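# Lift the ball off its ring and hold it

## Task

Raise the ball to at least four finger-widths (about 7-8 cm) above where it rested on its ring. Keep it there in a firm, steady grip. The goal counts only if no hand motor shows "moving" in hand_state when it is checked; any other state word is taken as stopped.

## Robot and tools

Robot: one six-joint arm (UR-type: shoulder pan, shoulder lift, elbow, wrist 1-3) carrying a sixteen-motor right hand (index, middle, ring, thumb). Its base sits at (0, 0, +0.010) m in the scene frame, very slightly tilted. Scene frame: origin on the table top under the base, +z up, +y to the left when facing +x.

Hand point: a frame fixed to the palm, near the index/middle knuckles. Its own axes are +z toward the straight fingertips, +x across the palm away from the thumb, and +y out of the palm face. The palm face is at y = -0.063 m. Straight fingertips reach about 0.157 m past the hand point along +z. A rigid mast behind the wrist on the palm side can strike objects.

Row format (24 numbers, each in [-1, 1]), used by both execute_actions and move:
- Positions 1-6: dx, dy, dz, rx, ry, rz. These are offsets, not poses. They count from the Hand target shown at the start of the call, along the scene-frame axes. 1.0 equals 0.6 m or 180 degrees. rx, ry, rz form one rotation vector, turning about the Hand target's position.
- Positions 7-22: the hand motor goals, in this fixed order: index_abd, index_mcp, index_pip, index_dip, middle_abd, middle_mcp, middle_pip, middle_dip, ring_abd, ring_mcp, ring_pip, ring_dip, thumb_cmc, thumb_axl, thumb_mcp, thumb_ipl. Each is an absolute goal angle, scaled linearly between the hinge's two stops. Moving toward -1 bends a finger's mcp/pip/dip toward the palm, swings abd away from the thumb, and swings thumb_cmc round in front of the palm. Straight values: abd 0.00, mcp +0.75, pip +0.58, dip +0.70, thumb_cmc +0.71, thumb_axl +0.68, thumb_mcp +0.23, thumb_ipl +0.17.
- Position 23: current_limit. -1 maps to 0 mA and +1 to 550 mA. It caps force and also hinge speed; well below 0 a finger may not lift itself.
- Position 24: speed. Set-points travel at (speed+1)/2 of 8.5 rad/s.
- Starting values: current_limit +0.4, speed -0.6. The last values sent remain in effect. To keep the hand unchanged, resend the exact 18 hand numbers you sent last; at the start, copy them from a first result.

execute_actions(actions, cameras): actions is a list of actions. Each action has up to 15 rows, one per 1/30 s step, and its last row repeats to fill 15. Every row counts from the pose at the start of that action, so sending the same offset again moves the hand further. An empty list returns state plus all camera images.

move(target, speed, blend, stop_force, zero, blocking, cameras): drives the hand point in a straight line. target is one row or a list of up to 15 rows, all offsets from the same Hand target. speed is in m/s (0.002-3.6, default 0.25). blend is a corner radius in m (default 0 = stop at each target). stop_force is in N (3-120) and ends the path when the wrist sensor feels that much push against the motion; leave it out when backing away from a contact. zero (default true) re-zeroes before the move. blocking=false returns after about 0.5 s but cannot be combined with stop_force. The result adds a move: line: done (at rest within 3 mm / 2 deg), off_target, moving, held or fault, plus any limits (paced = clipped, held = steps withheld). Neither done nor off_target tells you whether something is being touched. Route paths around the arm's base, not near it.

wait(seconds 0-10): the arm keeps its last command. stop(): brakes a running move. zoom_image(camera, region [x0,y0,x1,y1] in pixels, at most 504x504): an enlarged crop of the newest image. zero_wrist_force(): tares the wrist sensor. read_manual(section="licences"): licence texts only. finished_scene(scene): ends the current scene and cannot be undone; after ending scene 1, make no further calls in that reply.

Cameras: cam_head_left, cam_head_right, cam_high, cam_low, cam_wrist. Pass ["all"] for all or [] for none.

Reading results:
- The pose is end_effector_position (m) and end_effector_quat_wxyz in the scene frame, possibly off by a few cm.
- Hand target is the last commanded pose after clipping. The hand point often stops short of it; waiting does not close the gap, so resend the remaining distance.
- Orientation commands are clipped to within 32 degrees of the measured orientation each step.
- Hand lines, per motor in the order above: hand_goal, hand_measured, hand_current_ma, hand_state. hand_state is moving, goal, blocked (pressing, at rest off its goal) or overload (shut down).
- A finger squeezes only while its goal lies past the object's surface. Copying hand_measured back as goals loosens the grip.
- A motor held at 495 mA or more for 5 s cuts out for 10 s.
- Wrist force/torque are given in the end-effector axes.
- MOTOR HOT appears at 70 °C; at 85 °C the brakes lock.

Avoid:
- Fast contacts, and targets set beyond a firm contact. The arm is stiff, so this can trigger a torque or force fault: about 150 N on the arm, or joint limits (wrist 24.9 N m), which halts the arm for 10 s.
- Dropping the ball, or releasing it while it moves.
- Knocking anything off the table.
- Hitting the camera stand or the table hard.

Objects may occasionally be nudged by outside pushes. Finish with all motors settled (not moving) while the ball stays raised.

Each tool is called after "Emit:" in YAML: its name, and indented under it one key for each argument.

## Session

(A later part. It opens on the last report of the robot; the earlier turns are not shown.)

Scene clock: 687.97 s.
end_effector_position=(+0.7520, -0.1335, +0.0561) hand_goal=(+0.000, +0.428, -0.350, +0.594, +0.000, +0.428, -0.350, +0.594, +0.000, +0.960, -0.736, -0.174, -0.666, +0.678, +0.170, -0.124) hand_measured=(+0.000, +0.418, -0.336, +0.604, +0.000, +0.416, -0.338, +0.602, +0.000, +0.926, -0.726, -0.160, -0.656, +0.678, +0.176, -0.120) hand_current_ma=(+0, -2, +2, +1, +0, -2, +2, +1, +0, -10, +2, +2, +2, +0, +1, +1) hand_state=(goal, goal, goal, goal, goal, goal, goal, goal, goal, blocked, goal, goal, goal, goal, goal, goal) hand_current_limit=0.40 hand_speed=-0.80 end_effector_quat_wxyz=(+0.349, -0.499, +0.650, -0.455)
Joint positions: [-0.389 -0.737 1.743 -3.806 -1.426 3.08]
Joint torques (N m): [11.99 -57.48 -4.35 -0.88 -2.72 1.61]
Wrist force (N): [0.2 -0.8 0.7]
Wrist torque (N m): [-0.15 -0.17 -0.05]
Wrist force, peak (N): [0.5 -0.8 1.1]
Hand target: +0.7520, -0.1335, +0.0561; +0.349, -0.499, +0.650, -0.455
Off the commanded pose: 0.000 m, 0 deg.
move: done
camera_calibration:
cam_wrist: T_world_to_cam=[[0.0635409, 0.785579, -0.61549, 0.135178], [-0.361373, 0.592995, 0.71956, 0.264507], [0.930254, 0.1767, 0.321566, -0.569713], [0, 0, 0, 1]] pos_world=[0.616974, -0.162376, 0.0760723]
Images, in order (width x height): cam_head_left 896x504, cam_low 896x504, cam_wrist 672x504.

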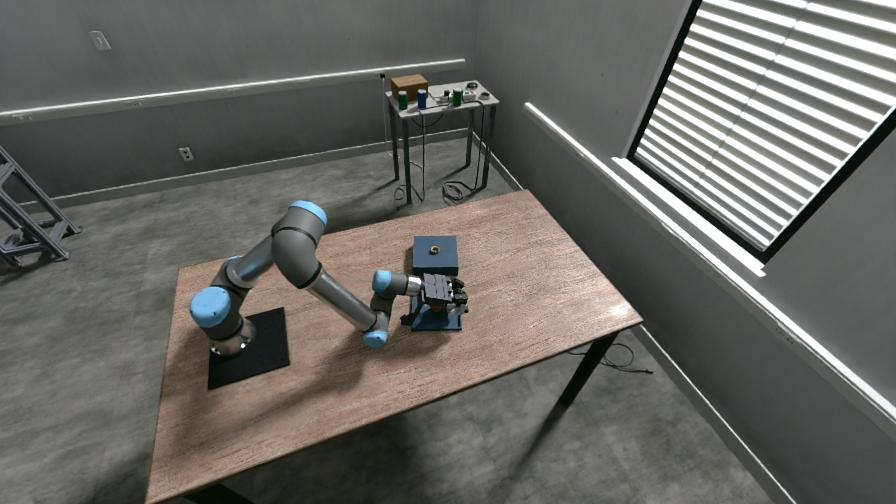

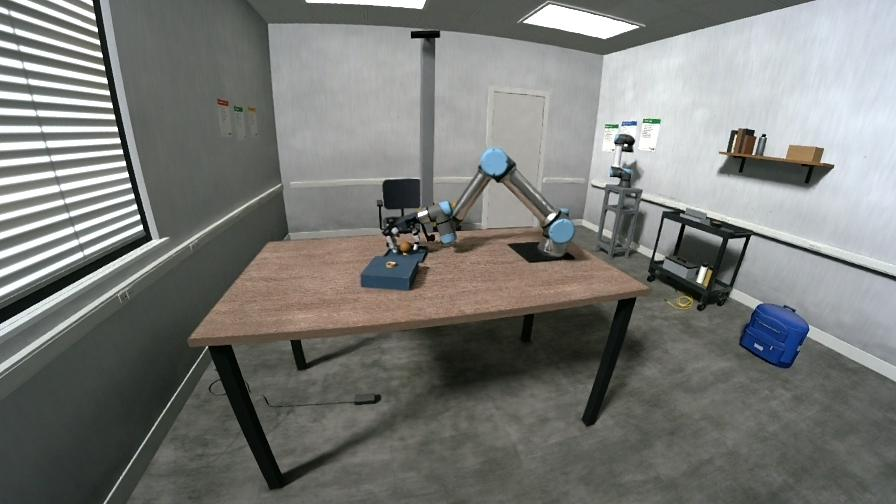

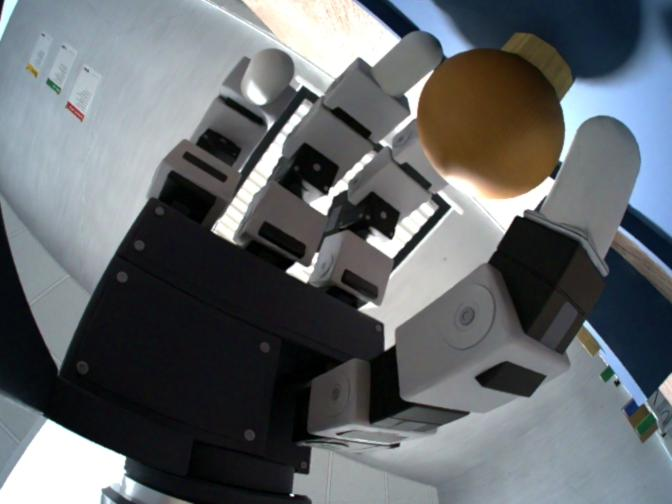

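Emit:
move:
  target: [0, 0, 0, 0, 0, 0, 0, 0.204, -0.445, 0.594, 0, 0.204, -0.445, 0.594, 0, 0.96, -0.737, -0.174, -0.666, 0.678, -0.0895, -0.125, 0.4, -0.95]
  speed: 0.06
  cameras: ["cam_wrist", "cam_low", "cam_head_left"]

Emit:
zoom_image:
  camera: "cam_low"
  region: [370, 210, 450, 280]

Emit:
zoom_image:
  camera: "cam_wrist"
  region: [400, 0, 672, 204]

Scene clock: 697.80 s.
end_effector_position=(+0.7520, -0.1335, +0.0561) hand_goal=(+0.000, +0.204, -0.444, +0.594, +0.000, +0.204, -0.444, +0.594, +0.000, +0.960, -0.736, -0.174, -0.666, +0.678, -0.090, -0.124) hand_measured=(+0.000, +0.328, -0.424, +0.604, +0.000, +0.326, -0.426, +0.602, +0.000, +0.926, -0.726, -0.160, -0.656, +0.678, +0.096, -0.120) hand_current_ma=(+0, +11, +4, +1, +0, +10, +4, +1, +0, -10, +2, +2, +2, +0, +16, +1) hand_state=(goal, moving, blocked, goal, goal, moving, goal, goal, goal, blocked, goal, goal, goal, goal, moving, goal) hand_current_limit=0.40 hand_speed=-0.95 end_effector_quat_wxyz=(+0.349, -0.499, +0.650, -0.455)
Joint positions: [-0.389 -0.737 1.743 -3.806 -1.426 3.08]
Joint torques (N m): [11.91 -55.3 -5.67 -1.05 -2.72 1.55]
Wrist force (N): [0.3 -0.8 1.4]
Wrist torque (N m): [-0.12 -0.18 -0.04]
Wrist force, peak (N): [0.2 -1.0 1.4]
Hand target: +0.7520, -0.1335, +0.0561; +0.349, -0.499, +0.650, -0.455
Off the commanded pose: 0.000 m, 0 deg.
move: done
camera_calibration:
cam_wrist: T_world_to_cam=[[0.0635409, 0.785579, -0.61549, 0.135178], [-0.361373, 0.592995, 0.71956, 0.264507], [0.930254, 0.1767, 0.321566, -0.569713], [0, 0, 0, 1]] pos_world=[0.616974, -0.162376, 0.0760723]
Images, in order (width x height): cam_head_left 896x504, cam_low 896x504, cam_wrist 672x504.

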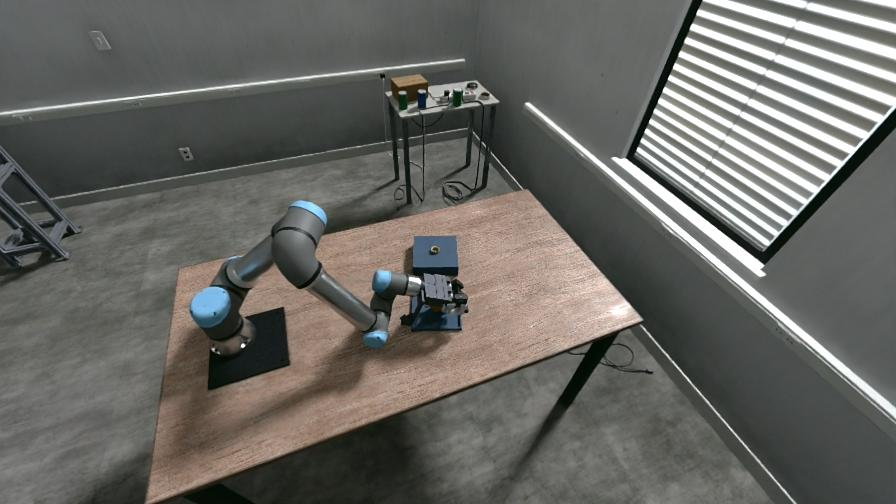

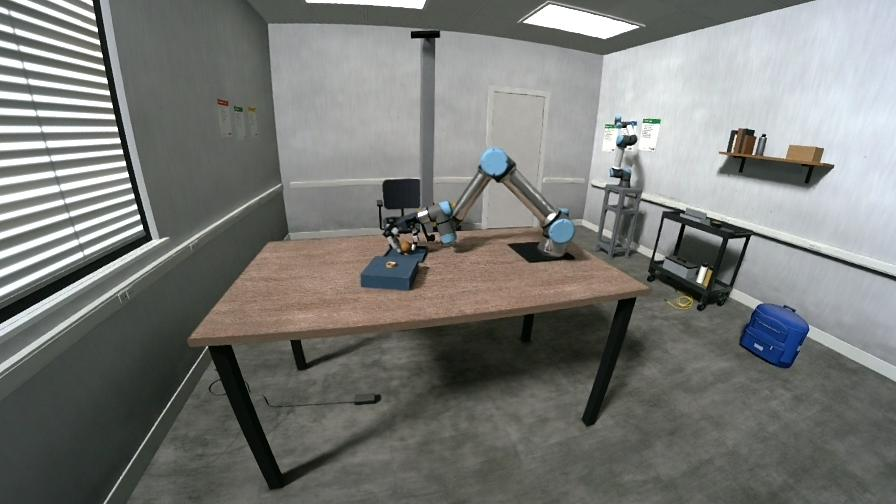

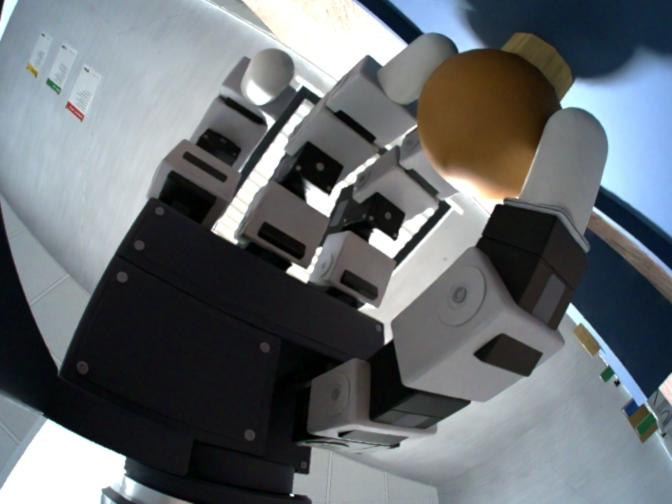

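Scaled by 6.300.

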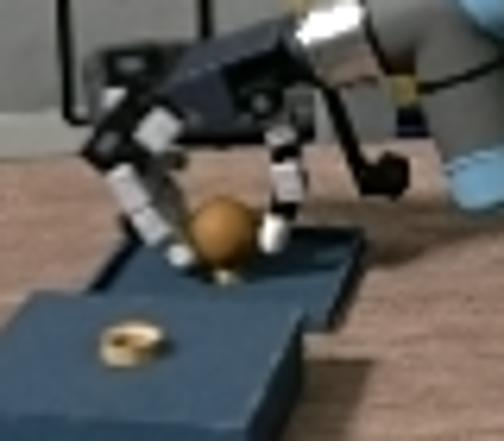

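Scaled by 1.853 from the camera's 672x504 image, which has a finer 960x720 frame.

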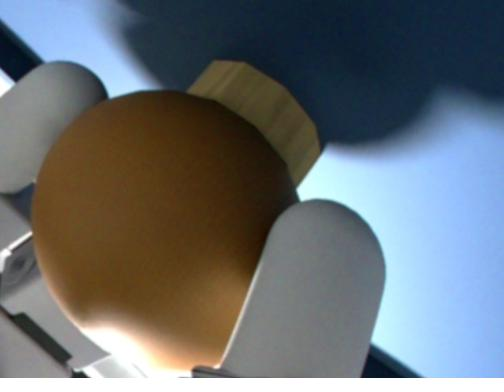

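Emit:
wait:
  seconds: 1.0
  cameras: ["cam_wrist"]

Scene clock: 706.77 s.
end_effector_position=(+0.7520, -0.1335, +0.0561) hand_goal=(+0.000, +0.204, -0.444, +0.594, +0.000, +0.204, -0.444, +0.594, +0.000, +0.960, -0.736, -0.174, -0.666, +0.678, -0.090, -0.124) hand_measured=(+0.008, +0.304, -0.404, +0.606, -0.006, +0.310, -0.412, +0.602, +0.000, +0.926, -0.726, -0.160, -0.656, +0.678, +0.082, -0.096) hand_current_ma=(+1, +50, +12, +2, +0, +54, +9, +1, +0, -10, +2, +2, +2, +0, +148, +11) hand_state=(goal, blocked, blocked, goal, goal, blocked, blocked, goal, goal, blocked, goal, goal, goal, goal, blocked, blocked) hand_current_limit=0.40 hand_speed=-0.95 end_effector_quat_wxyz=(+0.349, -0.499, +0.650, -0.455)
Joint positions: [-0.389 -0.737 1.743 -3.806 -1.426 3.08]
Joint torques (N m): [11.88 -52.01 -6.54 -1.19 -2.67 1.47]
Wrist force (N): [0.2 -1.1 0.8]
Wrist torque (N m): [-0.13 -0.19 -0.02]
Wrist force, peak (N): [0.1 -1.9 1.6]
Hand target: +0.7520, -0.1335, +0.0561; +0.349, -0.499, +0.650, -0.455
Off the commanded pose: 0.000 m, 0 deg.
wait: 1.00 s; at rest from the start
camera_calibration:
cam_wrist: T_world_to_cam=[[0.0635409, 0.785579, -0.61549, 0.135178], [-0.361373, 0.592995, 0.71956, 0.264507], [0.930254, 0.1767, 0.321566, -0.569713], [0, 0, 0, 1]] pos_world=[0.616974, -0.162376, 0.0760723]
Images, in order (width x height): cam_wrist 672x504.

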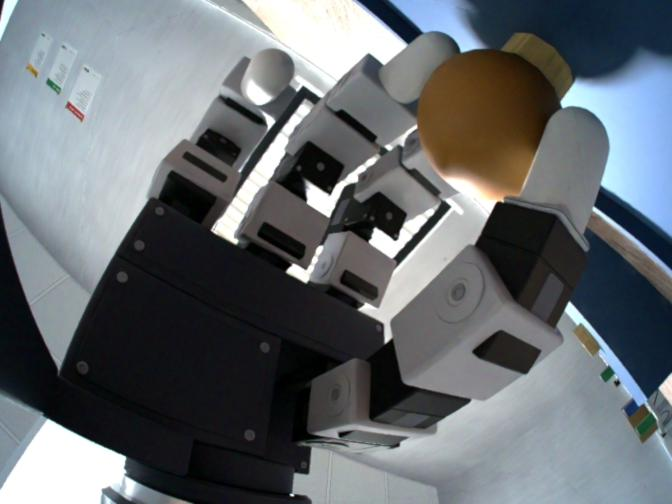

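Emit:
move:
  target: [0, 0, 0, 0, 0, 0, 0, 0.115, -0.574, 0.494, 0, 0.115, -0.574, 0.494, 0, 0.96, -0.737, -0.174, -0.666, 0.678, -0.230, -0.274, 0.4, -0.9]
  speed: 0.06
  cameras: ["cam_wrist", "cam_low"]

Emit:
zoom_image:
  camera: "cam_wrist"
  region: [400, 0, 672, 204]

Emit:
wait:
  seconds: 1.0

Scene clock: 751.17 s.
end_effector_position=(+0.7520, -0.1335, +0.0561) hand_goal=(+0.000, +0.116, -0.574, +0.494, +0.000, +0.116, -0.574, +0.494, +0.000, +0.960, -0.736, -0.174, -0.666, +0.678, -0.230, -0.274) hand_measured=(+0.012, +0.300, -0.404, +0.584, -0.014, +0.308, -0.412, +0.576, +0.000, +0.926, -0.726, -0.160, -0.656, +0.678, +0.082, -0.096) hand_current_ma=(+1, +122, +100, +39, -1, +130, +93, +35, +0, -10, +2, +2, +2, +0, +338, +134) hand_state=(goal, blocked, blocked, blocked, goal, blocked, blocked, blocked, goal, blocked, goal, goal, goal, goal, moving, moving) hand_current_limit=0.40 hand_speed=-0.90 end_effector_quat_wxyz=(+0.349, -0.499, +0.650, -0.455)
Joint positions: [-0.389 -0.737 1.743 -3.806 -1.426 3.08]
Joint torques (N m): [11.82 -50.09 -7.89 -1.36 -2.62 1.46]
Wrist force (N): [0.1 -0.2 0.8]
Wrist torque (N m): [-0.12 -0.16 -0.05]
Wrist force, peak (N): [0.1 -1.6 1.1]
Hand target: +0.7520, -0.1335, +0.0561; +0.349, -0.499, +0.650, -0.455
Off the commanded pose: 0.000 m, 0 deg.
move: done
camera_calibration:
cam_wrist: T_world_to_cam=[[0.0635409, 0.785579, -0.61549, 0.135178], [-0.361373, 0.592995, 0.71956, 0.264507], [0.930254, 0.1767, 0.321566, -0.569713], [0, 0, 0, 1]] pos_world=[0.616974, -0.162376, 0.0760723]
Images, in order (width x height): cam_low 896x504, cam_wrist 672x504.

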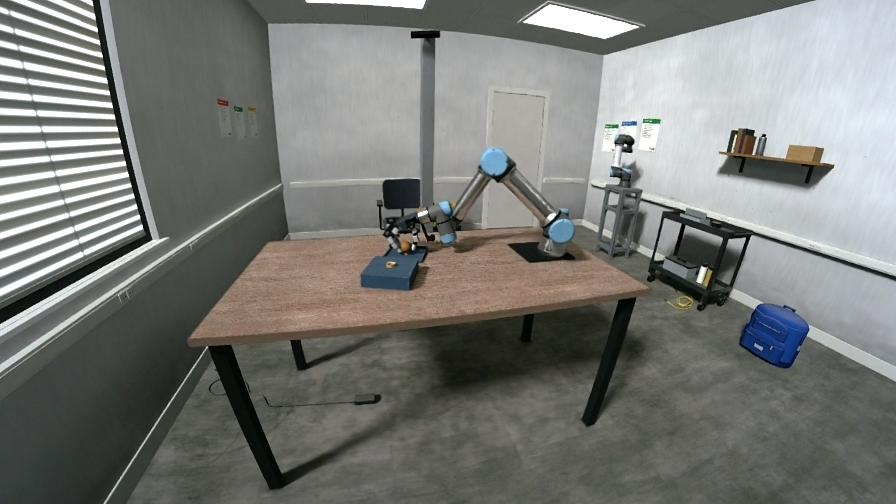

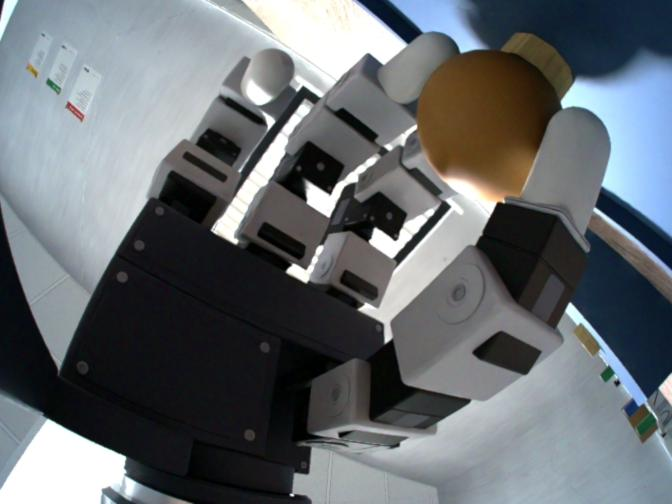

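Scaled by 1.853 from the camera's 672x504 image, which has a finer 960x720 frame.

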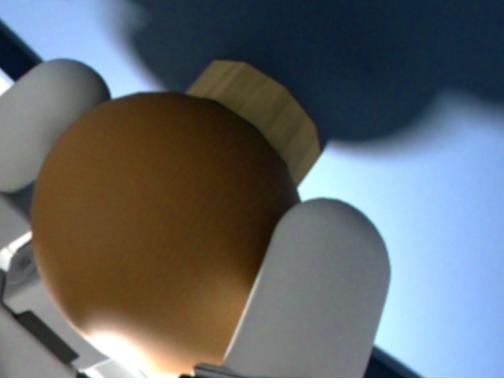

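Scene clock: 752.17 s.
end_effector_position=(+0.7520, -0.1335, +0.0561) hand_goal=(+0.000, +0.116, -0.574, +0.494, +0.000, +0.116, -0.574, +0.494, +0.000, +0.960, -0.736, -0.174, -0.666, +0.678, -0.230, -0.274) hand_measured=(+0.012, +0.300, -0.404, +0.584, -0.014, +0.308, -0.412, +0.576, +0.000, +0.926, -0.726, -0.160, -0.656, +0.678, +0.082, -0.096) hand_current_ma=(+1, +122, +100, +39, -1, +130, +93, +35, +0, -10, +2, +2, +2, +0, +352, +164) hand_state=(goal, blocked, blocked, blocked, goal, blocked, blocked, blocked, goal, blocked, goal, goal, goal, goal, blocked, blocked) hand_current_limit=0.40 hand_speed=-0.90 end_effector_quat_wxyz=(+0.349, -0.499, +0.650, -0.455)
Joint positions: [-0.389 -0.737 1.743 -3.806 -1.426 3.08]
Joint torques (N m): [11.85 -49.8 -8.73 -1.33 -2.61 1.43]
Wrist force (N): [0.4 -0.3 1.1]
Wrist torque (N m): [-0.14 -0.20 -0.04]
Wrist force, peak (N): [0.5 0.1 1.2]
Hand target: +0.7520, -0.1335, +0.0561; +0.349, -0.499, +0.650, -0.455
Off the commanded pose: 0.000 m, 0 deg.
wait: 1.00 s; at rest by 0.17 s

Emit:
move:
  target: [0, 0, 0.2333, 0, 0, 0, 0, 0.115, -0.574, 0.494, 0, 0.115, -0.574, 0.494, 0, 0.96, -0.737, -0.174, -0.666, 0.678, -0.230, -0.274, 0.4, -0.9]
  speed: 0.15
  cameras: ["all"]

Emit:
zoom_image:
  camera: "cam_wrist"
  region: [400, 0, 672, 204]

Emit:
zoom_image:
  camera: "cam_low"
  region: [350, 150, 460, 290]

Scene clock: 761.07 s.
end_effector_position=(+0.7521, -0.1335, +0.1961) hand_goal=(+0.000, +0.116, -0.574, +0.494, +0.000, +0.116, -0.574, +0.494, +0.000, +0.960, -0.736, -0.174, -0.666, +0.678, -0.230, -0.274) hand_measured=(+0.012, +0.300, -0.404, +0.584, -0.014, +0.308, -0.412, +0.576, +0.000, +0.926, -0.726, -0.160, -0.656, +0.678, +0.082, -0.096) hand_current_ma=(+1, +122, +100, +39, -1, +130, +93, +35, +0, -10, +2, +2, +2, +0, +352, +164) hand_state=(goal, blocked, blocked, blocked, goal, blocked, blocked, blocked, goal, blocked, goal, goal, goal, goal, blocked, blocked) hand_current_limit=0.40 hand_speed=-0.90 end_effector_quat_wxyz=(+0.349, -0.499, +0.650, -0.455)
Joint positions: [-0.388 -0.995 1.727 -3.533 -1.428 3.081]
Joint torques (N m): [9.54 -36.91 -9.09 -2.49 -2.38 -0.86]
Wrist force (N): [0.3 0.1 0.8]
Wrist torque (N m): [-0.08 -0.19 -0.07]
Wrist force, peak (N): [0.3 1.5 1.6]
Hand target: +0.7520, -0.1335, +0.1961; +0.349, -0.499, +0.650, -0.455
Off the commanded pose: 0.000 m, 0 deg.
move: done
camera_calibration:
cam_wrist: T_world_to_cam=[[0.0636007, 0.785595, -0.615463, 0.221307], [-0.361475, 0.59297, 0.71953, 0.163834], [0.93021, 0.176712, 0.321686, -0.614729], [0, 0, 0, 1]] pos_world=[0.616974, -0.162376, 0.216072]

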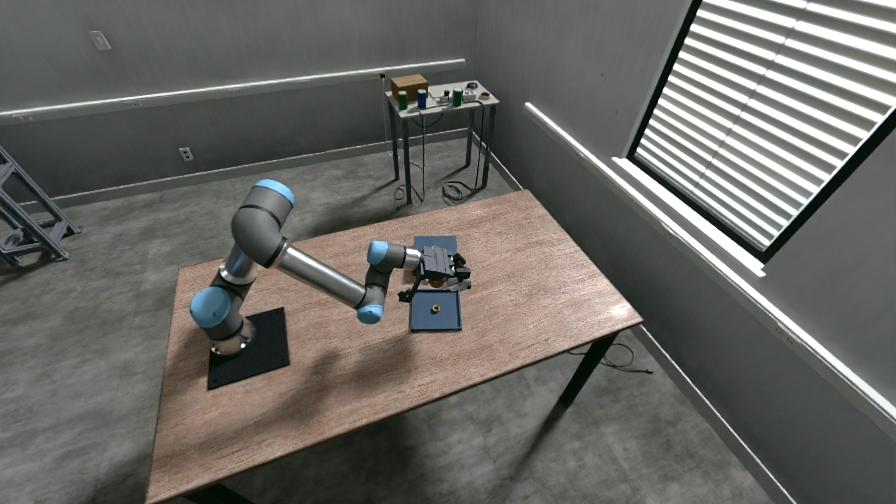

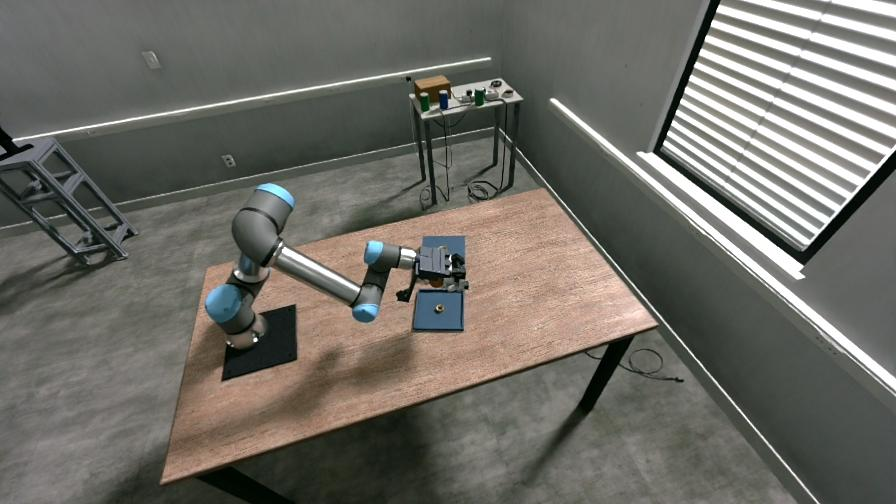

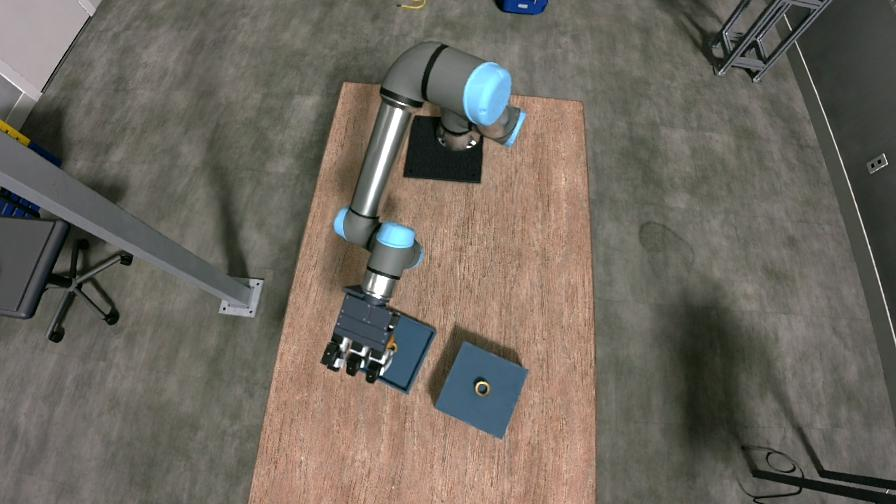

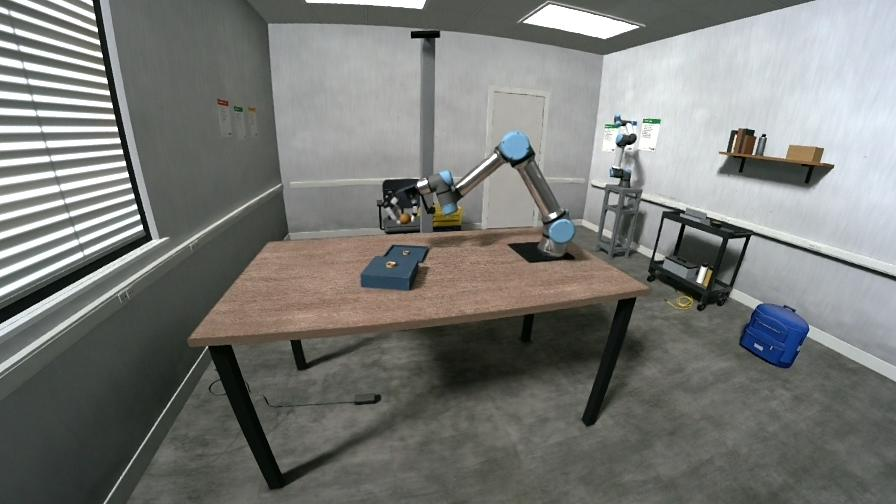

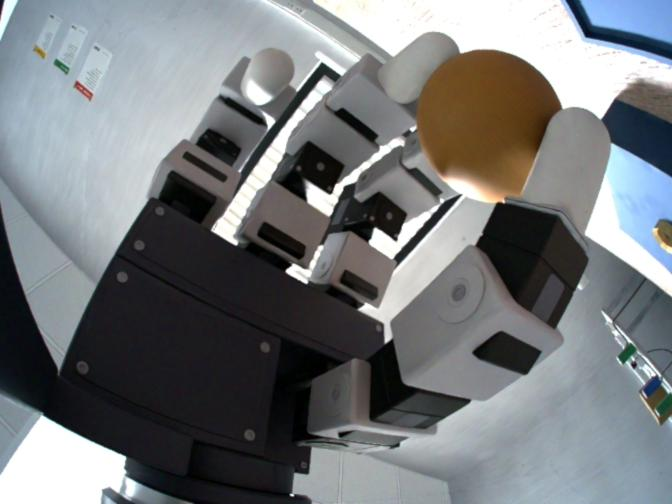

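Scaled by 1.853 from the camera's 672x504 image, which has a finer 960x720 frame.

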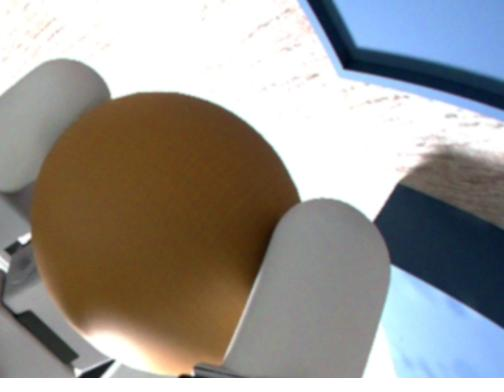

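Scaled by 3.600.

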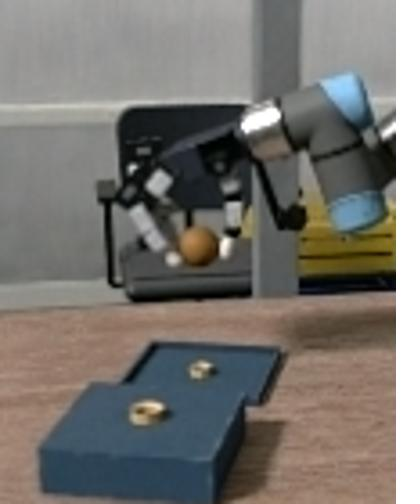

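Emit:
move:
  target: [0, 0, -0.2167, 0, 0, 0, 0, 0.115, -0.574, 0.494, 0, 0.115, -0.574, 0.494, 0, 0.96, -0.737, -0.174, -0.666, 0.678, -0.230, -0.274, 0.4, -0.9]
  speed: 0.12
  cameras: ["cam_wrist"]

Emit:
move:
  target: [0, 0, -0.0166, 0, 0, 0, 0, 0.115, -0.574, 0.494, 0, 0.115, -0.574, 0.494, 0, 0.96, -0.737, -0.174, -0.666, 0.678, -0.230, -0.274, 0.4, -0.9]
  speed: 0.02
  stop_force: 3
  cameras: ["cam_wrist", "cam_low", "cam_head_left"]

Emit:
zoom_image:
  camera: "cam_wrist"
  region: [400, 0, 672, 204]

Scene clock: 1065.50 s.
end_effector_position=(+0.7521, -0.1335, +0.0661) hand_goal=(+0.000, +0.116, -0.574, +0.494, +0.000, +0.116, -0.574, +0.494, +0.000, +0.960, -0.736, -0.174, -0.666, +0.678, -0.230, -0.274) hand_measured=(+0.012, +0.300, -0.404, +0.584, -0.014, +0.308, -0.412, +0.576, +0.000, +0.926, -0.726, -0.160, -0.656, +0.678, +0.082, -0.096) hand_current_ma=(+1, +122, +100, +39, -1, +130, +93, +35, +0, -10, +2, +2, +2, +0, +352, +164) hand_state=(goal, blocked, blocked, blocked, goal, blocked, blocked, blocked, goal, blocked, goal, goal, goal, goal, blocked, blocked) hand_current_limit=0.40 hand_speed=-0.90 end_effector_quat_wxyz=(+0.349, -0.499, +0.650, -0.455)
Joint positions: [-0.389 -0.757 1.746 -3.789 -1.426 3.08]
Joint torques (N m): [-6.01 -52.04 -6.21 -1.6 2.61 -0.18]
Wrist force (N): [0.4 -0.2 0.8]
Wrist torque (N m): [-0.12 -0.20 -0.03]
Wrist force, peak (N): [0.2 1.5 1.3]
Hand target: +0.7520, -0.1335, +0.0660; +0.349, -0.499, +0.650, -0.455
Off the commanded pose: 0.000 m, 0 deg.
move: done
camera_calibration:
cam_wrist: T_world_to_cam=[[0.0635748, 0.785534, -0.615544, 0.141388], [-0.361404, 0.593049, 0.7195, 0.257404], [0.93024, 0.176718, 0.321598, -0.572902], [0, 0, 0, 1]] pos_world=[0.616974, -0.162476, 0.0860723]
Images, in order (width x height): cam_wrist 672x504.

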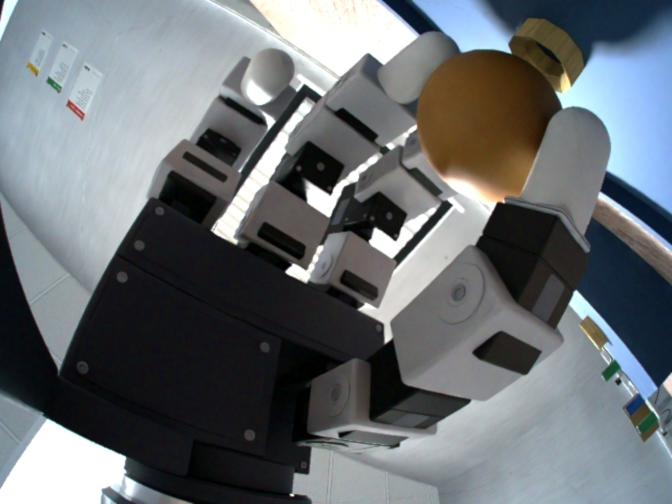

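Scene clock: 1067.07 s.
end_effector_position=(+0.7521, -0.1335, +0.0561) hand_goal=(+0.000, +0.116, -0.574, +0.494, +0.000, +0.116, -0.574, +0.494, +0.000, +0.960, -0.736, -0.174, -0.666, +0.678, -0.230, -0.274) hand_measured=(+0.014, +0.300, -0.404, +0.584, -0.014, +0.308, -0.412, +0.576, +0.000, +0.926, -0.726, -0.160, -0.656, +0.678, +0.082, -0.096) hand_current_ma=(+1, +122, +100, +39, -1, +130, +93, +34, +0, -10, +2, +2, +2, +0, +352, +164) hand_state=(goal, blocked, blocked, blocked, goal, blocked, blocked, blocked, goal, blocked, goal, goal, goal, goal, blocked, blocked) hand_current_limit=0.40 hand_speed=-0.90 end_effector_quat_wxyz=(+0.349, -0.499, +0.650, -0.455)
Joint positions: [-0.389 -0.737 1.743 -3.806 -1.426 3.08]
Joint torques (N m): [-11.48 -57.64 -5.35 -0.97 2.67 1.56]
Wrist force (N): [0.4 -0.1 1.1]
Wrist torque (N m): [-0.11 -0.21 -0.02]
Wrist force, peak (N): [0.0 -1.2 0.6]
Hand target: +0.7520, -0.1335, +0.0561; +0.349, -0.499, +0.650, -0.455
Off the commanded pose: 0.000 m, 0 deg.
move: done
camera_calibration:
cam_wrist: T_world_to_cam=[[0.0635455, 0.78558, -0.615488, 0.135175], [-0.361408, 0.592988, 0.719549, 0.264528], [0.93024, 0.176718, 0.321596, -0.569704], [0, 0, 0, 1]] pos_world=[0.616974, -0.162376, 0.0760724]
Images, in order (width x height): cam_head_left 896x504, cam_low 896x504, cam_wrist 672x504.

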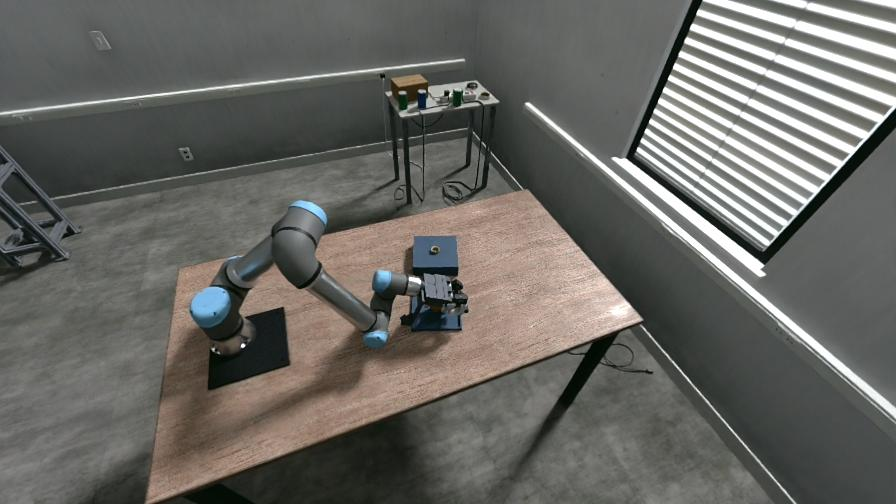

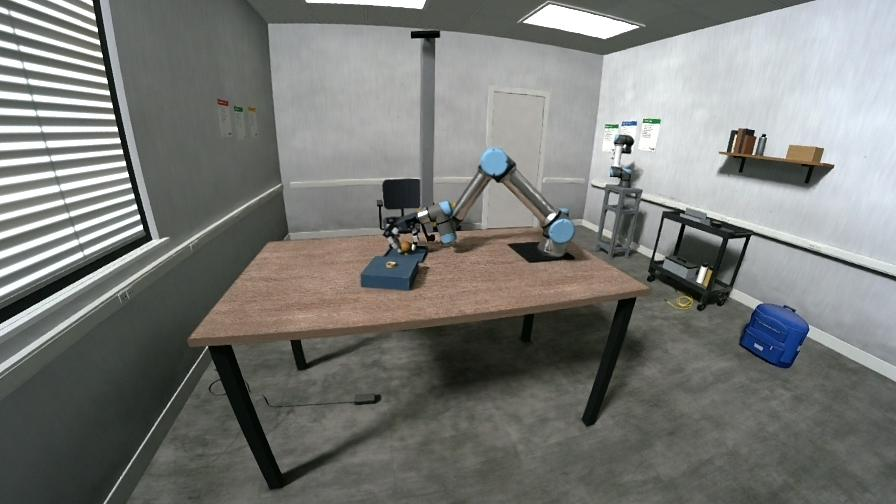

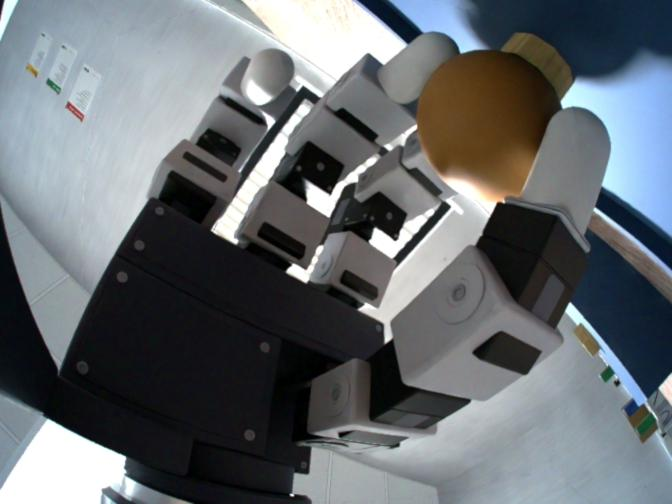

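Scaled by 1.853 from the camera's 672x504 image, which has a finer 960x720 frame.

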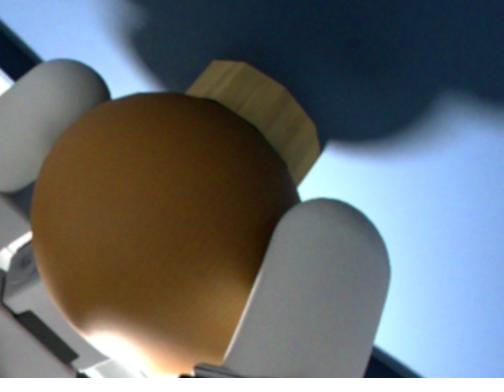

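Emit:
execute_actions:
  actions:
    - [[0, 0, 0, 0, 0, 0, 0, 0.25, -0.401, 0.594, 0, 0.25, -0.401, 0.594, 0, 0.96, -0.737, -0.174, -0.666, 0.678, 0.0, -0.125, 0.4, -0.9]]

Emit:
execute_actions:
  actions:
    - [[0, 0, 0, 0, 0, 0, 0, 0.547, -0.401, 0.594, 0, 0.547, -0.401, 0.594, 0, 0.96, -0.737, -0.174, -0.666, 0.678, 0.271, -0.125, 0.4, -0.8]]

Emit:
execute_actions:
  actions:
    - [[0, 0, 0, 0, 0, 0, 0, 0.547, -0.401, 0.594, 0, 0.547, -0.401, 0.594, 0, 0.96, -0.737, -0.174, -0.666, 0.678, 0.271, -0.125, 0.4, -0.8]]
  cameras: ["cam_wrist"]

Emit:
zoom_image:
  camera: "cam_wrist"
  region: [400, 0, 672, 204]

Scene clock: 1077.53 s.
end_effector_position=(+0.7521, -0.1335, +0.0561) hand_goal=(+0.000, +0.250, -0.400, +0.594, +0.000, +0.250, -0.400, +0.594, +0.000, +0.960, -0.736, -0.174, -0.666, +0.678, +0.000, -0.124) hand_measured=(+0.014, +0.294, -0.384, +0.612, -0.014, +0.296, -0.386, +0.606, +0.000, +0.926, -0.726, -0.160, -0.656, +0.678, +0.078, -0.092) hand_current_ma=(+1, +14, +3, +4, -1, +16, +2, +2, +0, -10, +2, +2, +2, +0, +79, +13) hand_state=(goal, blocked, goal, goal, goal, blocked, goal, goal, goal, blocked, goal, goal, goal, goal, moving, blocked) hand_current_limit=0.40 hand_speed=-0.90 end_effector_quat_wxyz=(+0.349, -0.499, +0.650, -0.455)
Joint positions: [-0.389 -0.737 1.743 -3.806 -1.426 3.08]
Joint torques (N m): [-10 -56.55 -5 -1.45 0.39 1.6]
Wrist force (N): [0.3 -0.5 0.5]
Wrist torque (N m): [-0.15 -0.19 -0.02]
Wrist force, peak (N): [0.4 -0.1 1.2]
Hand target: +0.7520, -0.1335, +0.0561; +0.349, -0.499, +0.650, -0.455
Off the commanded pose: 0.000 m, 0 deg.

Scene clock: 1078.37 s.
end_effector_position=(+0.7521, -0.1335, +0.0561) hand_goal=(+0.000, +0.548, -0.400, +0.594, +0.000, +0.548, -0.400, +0.594, +0.000, +0.960, -0.736, -0.174, -0.666, +0.678, +0.272, -0.124) hand_measured=(+0.014, +0.504, -0.386, +0.604, -0.014, +0.492, -0.388, +0.604, +0.000, +0.926, -0.726, -0.160, -0.656, +0.678, +0.256, -0.116) hand_current_ma=(+1, -15, +2, +1, -1, -21, +2, +1, +0, -10, +2, +2, +2, +0, -5, +2) hand_state=(goal, blocked, goal, goal, goal, blocked, goal, goal, goal, blocked, goal, goal, goal, goal, goal, goal) hand_current_limit=0.40 hand_speed=-0.80 end_effector_quat_wxyz=(+0.349, -0.499, +0.650, -0.455)
Joint positions: [-0.389 -0.737 1.743 -3.806 -1.426 3.08]
Joint torques (N m): [-10.23 -54.09 -4.76 -1.53 -0.02 1.62]
Wrist force (N): [0.3 -0.7 0.8]
Wrist torque (N m): [-0.16 -0.19 -0.04]
Wrist force, peak (N): [0.3 -0.7 1.0]
Hand target: +0.7520, -0.1335, +0.0561; +0.349, -0.499, +0.650, -0.455
Off the commanded pose: 0.000 m, 0 deg.

Scene clock: 1079.07 s.
end_effector_position=(+0.7521, -0.1335, +0.0561) hand_goal=(+0.000, +0.548, -0.400, +0.594, +0.000, +0.548, -0.400, +0.594, +0.000, +0.960, -0.736, -0.174, -0.666, +0.678, +0.272, -0.124) hand_measured=(+0.014, +0.504, -0.386, +0.604, -0.014, +0.492, -0.388, +0.604, +0.000, +0.926, -0.726, -0.160, -0.656, +0.678, +0.256, -0.116) hand_current_ma=(+1, -15, +2, +1, -1, -21, +2, +1, +0, -10, +2, +2, +2, +0, -5, +2) hand_state=(goal, blocked, goal, goal, goal, blocked, goal, goal, goal, blocked, goal, goal, goal, goal, goal, goal) hand_current_limit=0.40 hand_speed=-0.80 end_effector_quat_wxyz=(+0.349, -0.499, +0.650, -0.455)
Joint positions: [-0.389 -0.737 1.743 -3.806 -1.426 3.08]
Joint torques (N m): [-10.05 -52.07 -5.19 -1.69 -0.53 1.57]
Wrist force (N): [0.0 -0.9 0.8]
Wrist torque (N m): [-0.17 -0.14 -0.06]
Wrist force, peak (N): [0.5 -1.1 0.9]
Hand target: +0.7520, -0.1335, +0.0561; +0.349, -0.499, +0.650, -0.455
Off the commanded pose: 0.000 m, 0 deg.
camera_calibration:
cam_wrist: T_world_to_cam=[[0.0635409, 0.785579, -0.61549, 0.135178], [-0.361373, 0.592995, 0.71956, 0.264507], [0.930254, 0.1767, 0.321566, -0.569713], [0, 0, 0, 1]] pos_world=[0.616974, -0.162376, 0.0760723]
Images, in order (width x height): cam_wrist 672x504.

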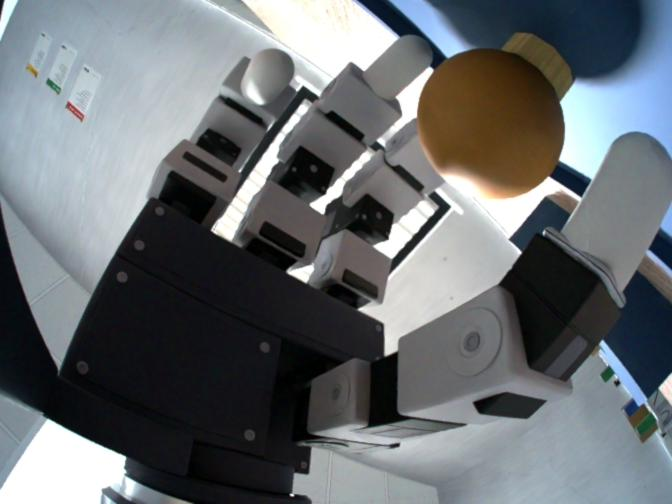

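Scaled by 1.853 from the camera's 672x504 image, which has a finer 960x720 frame.

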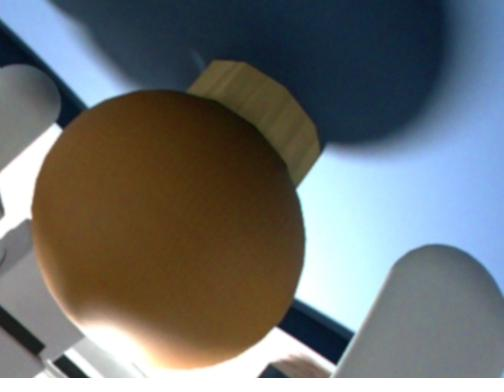

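Emit:
move:
  target: [0, 0, 0.25, 0, 0, 0, 0, 0.547, -0.401, 0.594, 0, 0.547, -0.401, 0.594, 0, 0.96, -0.737, -0.174, -0.666, 0.678, 0.271, -0.125, 0.4, -0.8]
  speed: 0.2

Emit:
execute_actions:
  actions:
    - [[0, 0, 0, 0, 0, 0, 0, 0.204, -0.401, 0.594, 0, 0.204, -0.401, 0.594, 0, 0.96, -0.737, -0.174, -0.666, 0.678, -0.09, -0.125, 0.4, -0.95]]

Emit:
wait:
  seconds: 0.5

Emit:
wait:
  seconds: 0.5

Emit:
wait:
  seconds: 0.5

Emit:
wait:
  seconds: 0.5

Emit:
wait:
  seconds: 0.5

Emit:
wait:
  seconds: 0.5

Scene clock: 1090.27 s.
end_effector_position=(+0.7521, -0.1335, +0.2061) hand_goal=(+0.000, +0.548, -0.400, +0.594, +0.000, +0.548, -0.400, +0.594, +0.000, +0.960, -0.736, -0.174, -0.666, +0.678, +0.272, -0.124) hand_measured=(+0.014, +0.508, -0.386, +0.604, -0.014, +0.496, -0.388, +0.604, +0.000, +0.926, -0.726, -0.160, -0.656, +0.678, +0.256, -0.116) hand_current_ma=(+1, -13, +2, +1, -1, -19, +2, +1, +0, -10, +2, +2, +2, +0, -5, +2) hand_state=(goal, blocked, goal, goal, goal, blocked, goal, goal, goal, blocked, goal, goal, goal, goal, goal, goal) hand_current_limit=0.40 hand_speed=-0.80 end_effector_quat_wxyz=(+0.349, -0.499, +0.650, -0.455)
Joint positions: [-0.387 -1.011 1.722 -3.511 -1.428 3.081]
Joint torques (N m): [7.35 -41.54 -8.66 -1.66 -2.26 -1.63]
Wrist force (N): [0.4 -0.5 0.6]
Wrist torque (N m): [-0.12 -0.18 -0.11]
Wrist force, peak (N): [0.5 -2.7 -0.1]
Hand target: +0.7520, -0.1335, +0.2061; +0.349, -0.499, +0.650, -0.455
Off the commanded pose: 0.000 m, 0 deg.
move: done

Scene clock: 1093.17 s.
end_effector_position=(+0.7520, -0.1335, +0.2061) hand_goal=(+0.000, +0.204, -0.400, +0.594, +0.000, +0.204, -0.400, +0.594, +0.000, +0.960, -0.736, -0.174, -0.666, +0.678, -0.090, -0.124) hand_measured=(+0.014, +0.202, -0.386, +0.604, -0.014, +0.202, -0.388, +0.604, +0.000, +0.926, -0.726, -0.160, -0.656, +0.678, -0.074, -0.116) hand_current_ma=(+1, +0, +2, +1, -1, +0, +2, +1, +0, -10, +2, +2, +2, +0, +4, +2) hand_state=(goal, goal, goal, goal, goal, goal, goal, goal, goal, blocked, goal, goal, goal, goal, goal, goal) hand_current_limit=0.40 hand_speed=-0.95 end_effector_quat_wxyz=(+0.349, -0.499, +0.650, -0.455)
Joint positions: [-0.388 -1.011 1.722 -3.511 -1.428 3.081]
Joint torques (N m): [-11.04 -52.85 -8.82 -0.75 2.1 -1.57]
Wrist force (N): [0.5 -0.5 0.5]
Wrist torque (N m): [-0.10 -0.19 -0.10]
Wrist force, peak (N): [0.6 -0.9 0.6]
Hand target: +0.7520, -0.1335, +0.2061; +0.349, -0.499, +0.650, -0.455
Off the commanded pose: 0.000 m, 0 deg.

Scene clock: 1093.67 s.
end_effector_position=(+0.7520, -0.1335, +0.2061) hand_goal=(+0.000, +0.204, -0.400, +0.594, +0.000, +0.204, -0.400, +0.594, +0.000, +0.960, -0.736, -0.174, -0.666, +0.678, -0.090, -0.124) hand_measured=(+0.014, +0.202, -0.386, +0.604, -0.014, +0.202, -0.388, +0.604, +0.000, +0.926, -0.726, -0.160, -0.656, +0.678, -0.074, -0.116) hand_current_ma=(+1, +0, +2, +1, -1, +0, +2, +1, +0, -10, +2, +2, +2, +0, +4, +2) hand_state=(goal, goal, goal, goal, goal, goal, goal, goal, goal, blocked, goal, goal, goal, goal, goal, goal) hand_current_limit=0.40 hand_speed=-0.95 end_effector_quat_wxyz=(+0.349, -0.499, +0.650, -0.455)
Joint positions: [-0.388 -1.011 1.722 -3.511 -1.428 3.081]
Joint torques (N m): [-10.87 -53.01 -8.43 -0.89 2.87 -1.63]
Wrist force (N): [0.5 -0.5 0.6]
Wrist torque (N m): [-0.11 -0.19 -0.10]
Wrist force, peak (N): [0.5 -0.9 0.7]
Hand target: +0.7520, -0.1335, +0.2061; +0.349, -0.499, +0.650, -0.455
Off the commanded pose: 0.000 m, 0 deg.
wait: 0.50 s; at rest by 0.17 s

Scene clock: 1094.17 s.
end_effector_position=(+0.7520, -0.1335, +0.2061) hand_goal=(+0.000, +0.204, -0.400, +0.594, +0.000, +0.204, -0.400, +0.594, +0.000, +0.960, -0.736, -0.174, -0.666, +0.678, -0.090, -0.124) hand_measured=(+0.014, +0.202, -0.386, +0.604, -0.014, +0.202, -0.388, +0.604, +0.000, +0.926, -0.726, -0.160, -0.656, +0.678, -0.074, -0.116) hand_current_ma=(+1, +0, +2, +1, -1, +0, +2, +1, +0, -10, +2, +2, +2, +0, +4, +2) hand_state=(goal, goal, goal, goal, goal, goal, goal, goal, goal, blocked, goal, goal, goal, goal, goal, goal) hand_current_limit=0.40 hand_speed=-0.95 end_effector_quat_wxyz=(+0.349, -0.499, +0.650, -0.455)
Joint positions: [-0.388 -1.011 1.722 -3.511 -1.428 3.081]
Joint torques (N m): [-11 -53.03 -8.75 -0.86 2.95 -1.58]
Wrist force (N): [0.6 -0.5 0.7]
Wrist torque (N m): [-0.12 -0.21 -0.09]
Wrist force, peak (N): [0.6 -0.7 0.7]
Hand target: +0.7520, -0.1335, +0.2061; +0.349, -0.499, +0.650, -0.455
Off the commanded pose: 0.000 m, 0 deg.
wait: 0.50 s; at rest by 0.17 s

Scene clock: 1094.67 s.
end_effector_position=(+0.7520, -0.1335, +0.2061) hand_goal=(+0.000, +0.204, -0.400, +0.594, +0.000, +0.204, -0.400, +0.594, +0.000, +0.960, -0.736, -0.174, -0.666, +0.678, -0.090, -0.124) hand_measured=(+0.014, +0.202, -0.386, +0.604, -0.014, +0.202, -0.388, +0.604, +0.000, +0.926, -0.726, -0.160, -0.656, +0.678, -0.074, -0.116) hand_current_ma=(+1, +0, +2, +1, -1, +0, +2, +1, +0, -10, +2, +2, +2, +0, +4, +2) hand_state=(goal, goal, goal, goal, goal, goal, goal, goal, goal, blocked, goal, goal, goal, goal, goal, goal) hand_current_limit=0.40 hand_speed=-0.95 end_effector_quat_wxyz=(+0.349, -0.499, +0.650, -0.455)
Joint positions: [-0.388 -1.011 1.722 -3.511 -1.428 3.081]
Joint torques (N m): [-10.44 -52.39 -8.61 -0.93 3.01 -1.66]
Wrist force (N): [0.3 -0.5 0.8]
Wrist torque (N m): [-0.13 -0.17 -0.12]
Wrist force, peak (N): [0.6 -0.7 0.7]
Hand target: +0.7520, -0.1335, +0.2061; +0.349, -0.499, +0.650, -0.455
Off the commanded pose: 0.000 m, 0 deg.
wait: 0.50 s; at rest by 0.17 s

Scene clock: 1095.17 s.
end_effector_position=(+0.7520, -0.1335, +0.2061) hand_goal=(+0.000, +0.204, -0.400, +0.594, +0.000, +0.204, -0.400, +0.594, +0.000, +0.960, -0.736, -0.174, -0.666, +0.678, -0.090, -0.124) hand_measured=(+0.014, +0.202, -0.386, +0.604, -0.014, +0.202, -0.388, +0.604, +0.000, +0.926, -0.726, -0.160, -0.656, +0.678, -0.074, -0.116) hand_current_ma=(+1, +0, +2, +1, -1, +0, +2, +1, +0, -10, +2, +2, +2, +0, +4, +2) hand_state=(goal, goal, goal, goal, goal, goal, goal, goal, goal, blocked, goal, goal, goal, goal, goal, goal) hand_current_limit=0.40 hand_speed=-0.95 end_effector_quat_wxyz=(+0.349, -0.499, +0.650, -0.455)
Joint positions: [-0.388 -1.011 1.722 -3.511 -1.428 3.081]
Joint torques (N m): [-10.94 -53.26 -8.66 -0.86 3.04 -1.64]
Wrist force (N): [0.6 -0.5 0.8]
Wrist torque (N m): [-0.13 -0.22 -0.09]
Wrist force, peak (N): [0.6 -0.6 0.7]
Hand target: +0.7520, -0.1335, +0.2061; +0.349, -0.499, +0.650, -0.455
Off the commanded pose: 0.000 m, 0 deg.
wait: 0.50 s; at rest by 0.17 s

Scene clock: 1095.67 s.
end_effector_position=(+0.7520, -0.1335, +0.2061) hand_goal=(+0.000, +0.204, -0.400, +0.594, +0.000, +0.204, -0.400, +0.594, +0.000, +0.960, -0.736, -0.174, -0.666, +0.678, -0.090, -0.124) hand_measured=(+0.014, +0.202, -0.386, +0.604, -0.014, +0.202, -0.388, +0.604, +0.000, +0.926, -0.726, -0.160, -0.656, +0.678, -0.074, -0.116) hand_current_ma=(+1, +0, +2, +1, -1, +0, +2, +1, +0, -10, +2, +2, +2, +0, +4, +2) hand_state=(goal, goal, goal, goal, goal, goal, goal, goal, goal, blocked, goal, goal, goal, goal, goal, goal) hand_current_limit=0.40 hand_speed=-0.95 end_effector_quat_wxyz=(+0.349, -0.499, +0.650, -0.455)
Joint positions: [-0.388 -1.011 1.722 -3.511 -1.428 3.081]
Joint torques (N m): [-11.23 -52.91 -9.07 -0.85 3.02 -1.62]
Wrist force (N): [0.5 -0.5 0.7]
Wrist torque (N m): [-0.12 -0.19 -0.10]
Wrist force, peak (N): [0.7 -0.7 0.6]
Hand target: +0.7520, -0.1335, +0.2061; +0.349, -0.499, +0.650, -0.455
Off the commanded pose: 0.000 m, 0 deg.
wait: 0.50 s; at rest by 0.17 s

Scene clock: 1096.17 s.
end_effector_position=(+0.7520, -0.1335, +0.2061) hand_goal=(+0.000, +0.204, -0.400, +0.594, +0.000, +0.204, -0.400, +0.594, +0.000, +0.960, -0.736, -0.174, -0.666, +0.678, -0.090, -0.124) hand_measured=(+0.014, +0.202, -0.386, +0.604, -0.014, +0.202, -0.388, +0.604, +0.000, +0.926, -0.726, -0.160, -0.656, +0.678, -0.074, -0.116) hand_current_ma=(+1, +0, +2, +1, -1, +0, +2, +1, +0, -10, +2, +2, +2, +0, +4, +2) hand_state=(goal, goal, goal, goal, goal, goal, goal, goal, goal, blocked, goal, goal, goal, goal, goal, goal) hand_current_limit=0.40 hand_speed=-0.95 end_effector_quat_wxyz=(+0.349, -0.499, +0.650, -0.455)
Joint positions: [-0.388 -1.011 1.722 -3.511 -1.428 3.081]
Joint torques (N m): [-10.89 -52.79 -9.07 -0.86 2.97 -1.57]
Wrist force (N): [0.5 -0.5 0.8]
Wrist torque (N m): [-0.12 -0.20 -0.10]
Wrist force, peak (N): [0.7 -0.6 0.7]
Hand target: +0.7520, -0.1335, +0.2061; +0.349, -0.499, +0.650, -0.455
Off the commanded pose: 0.000 m, 0 deg.
wait: 0.50 s; at rest by 0.17 s


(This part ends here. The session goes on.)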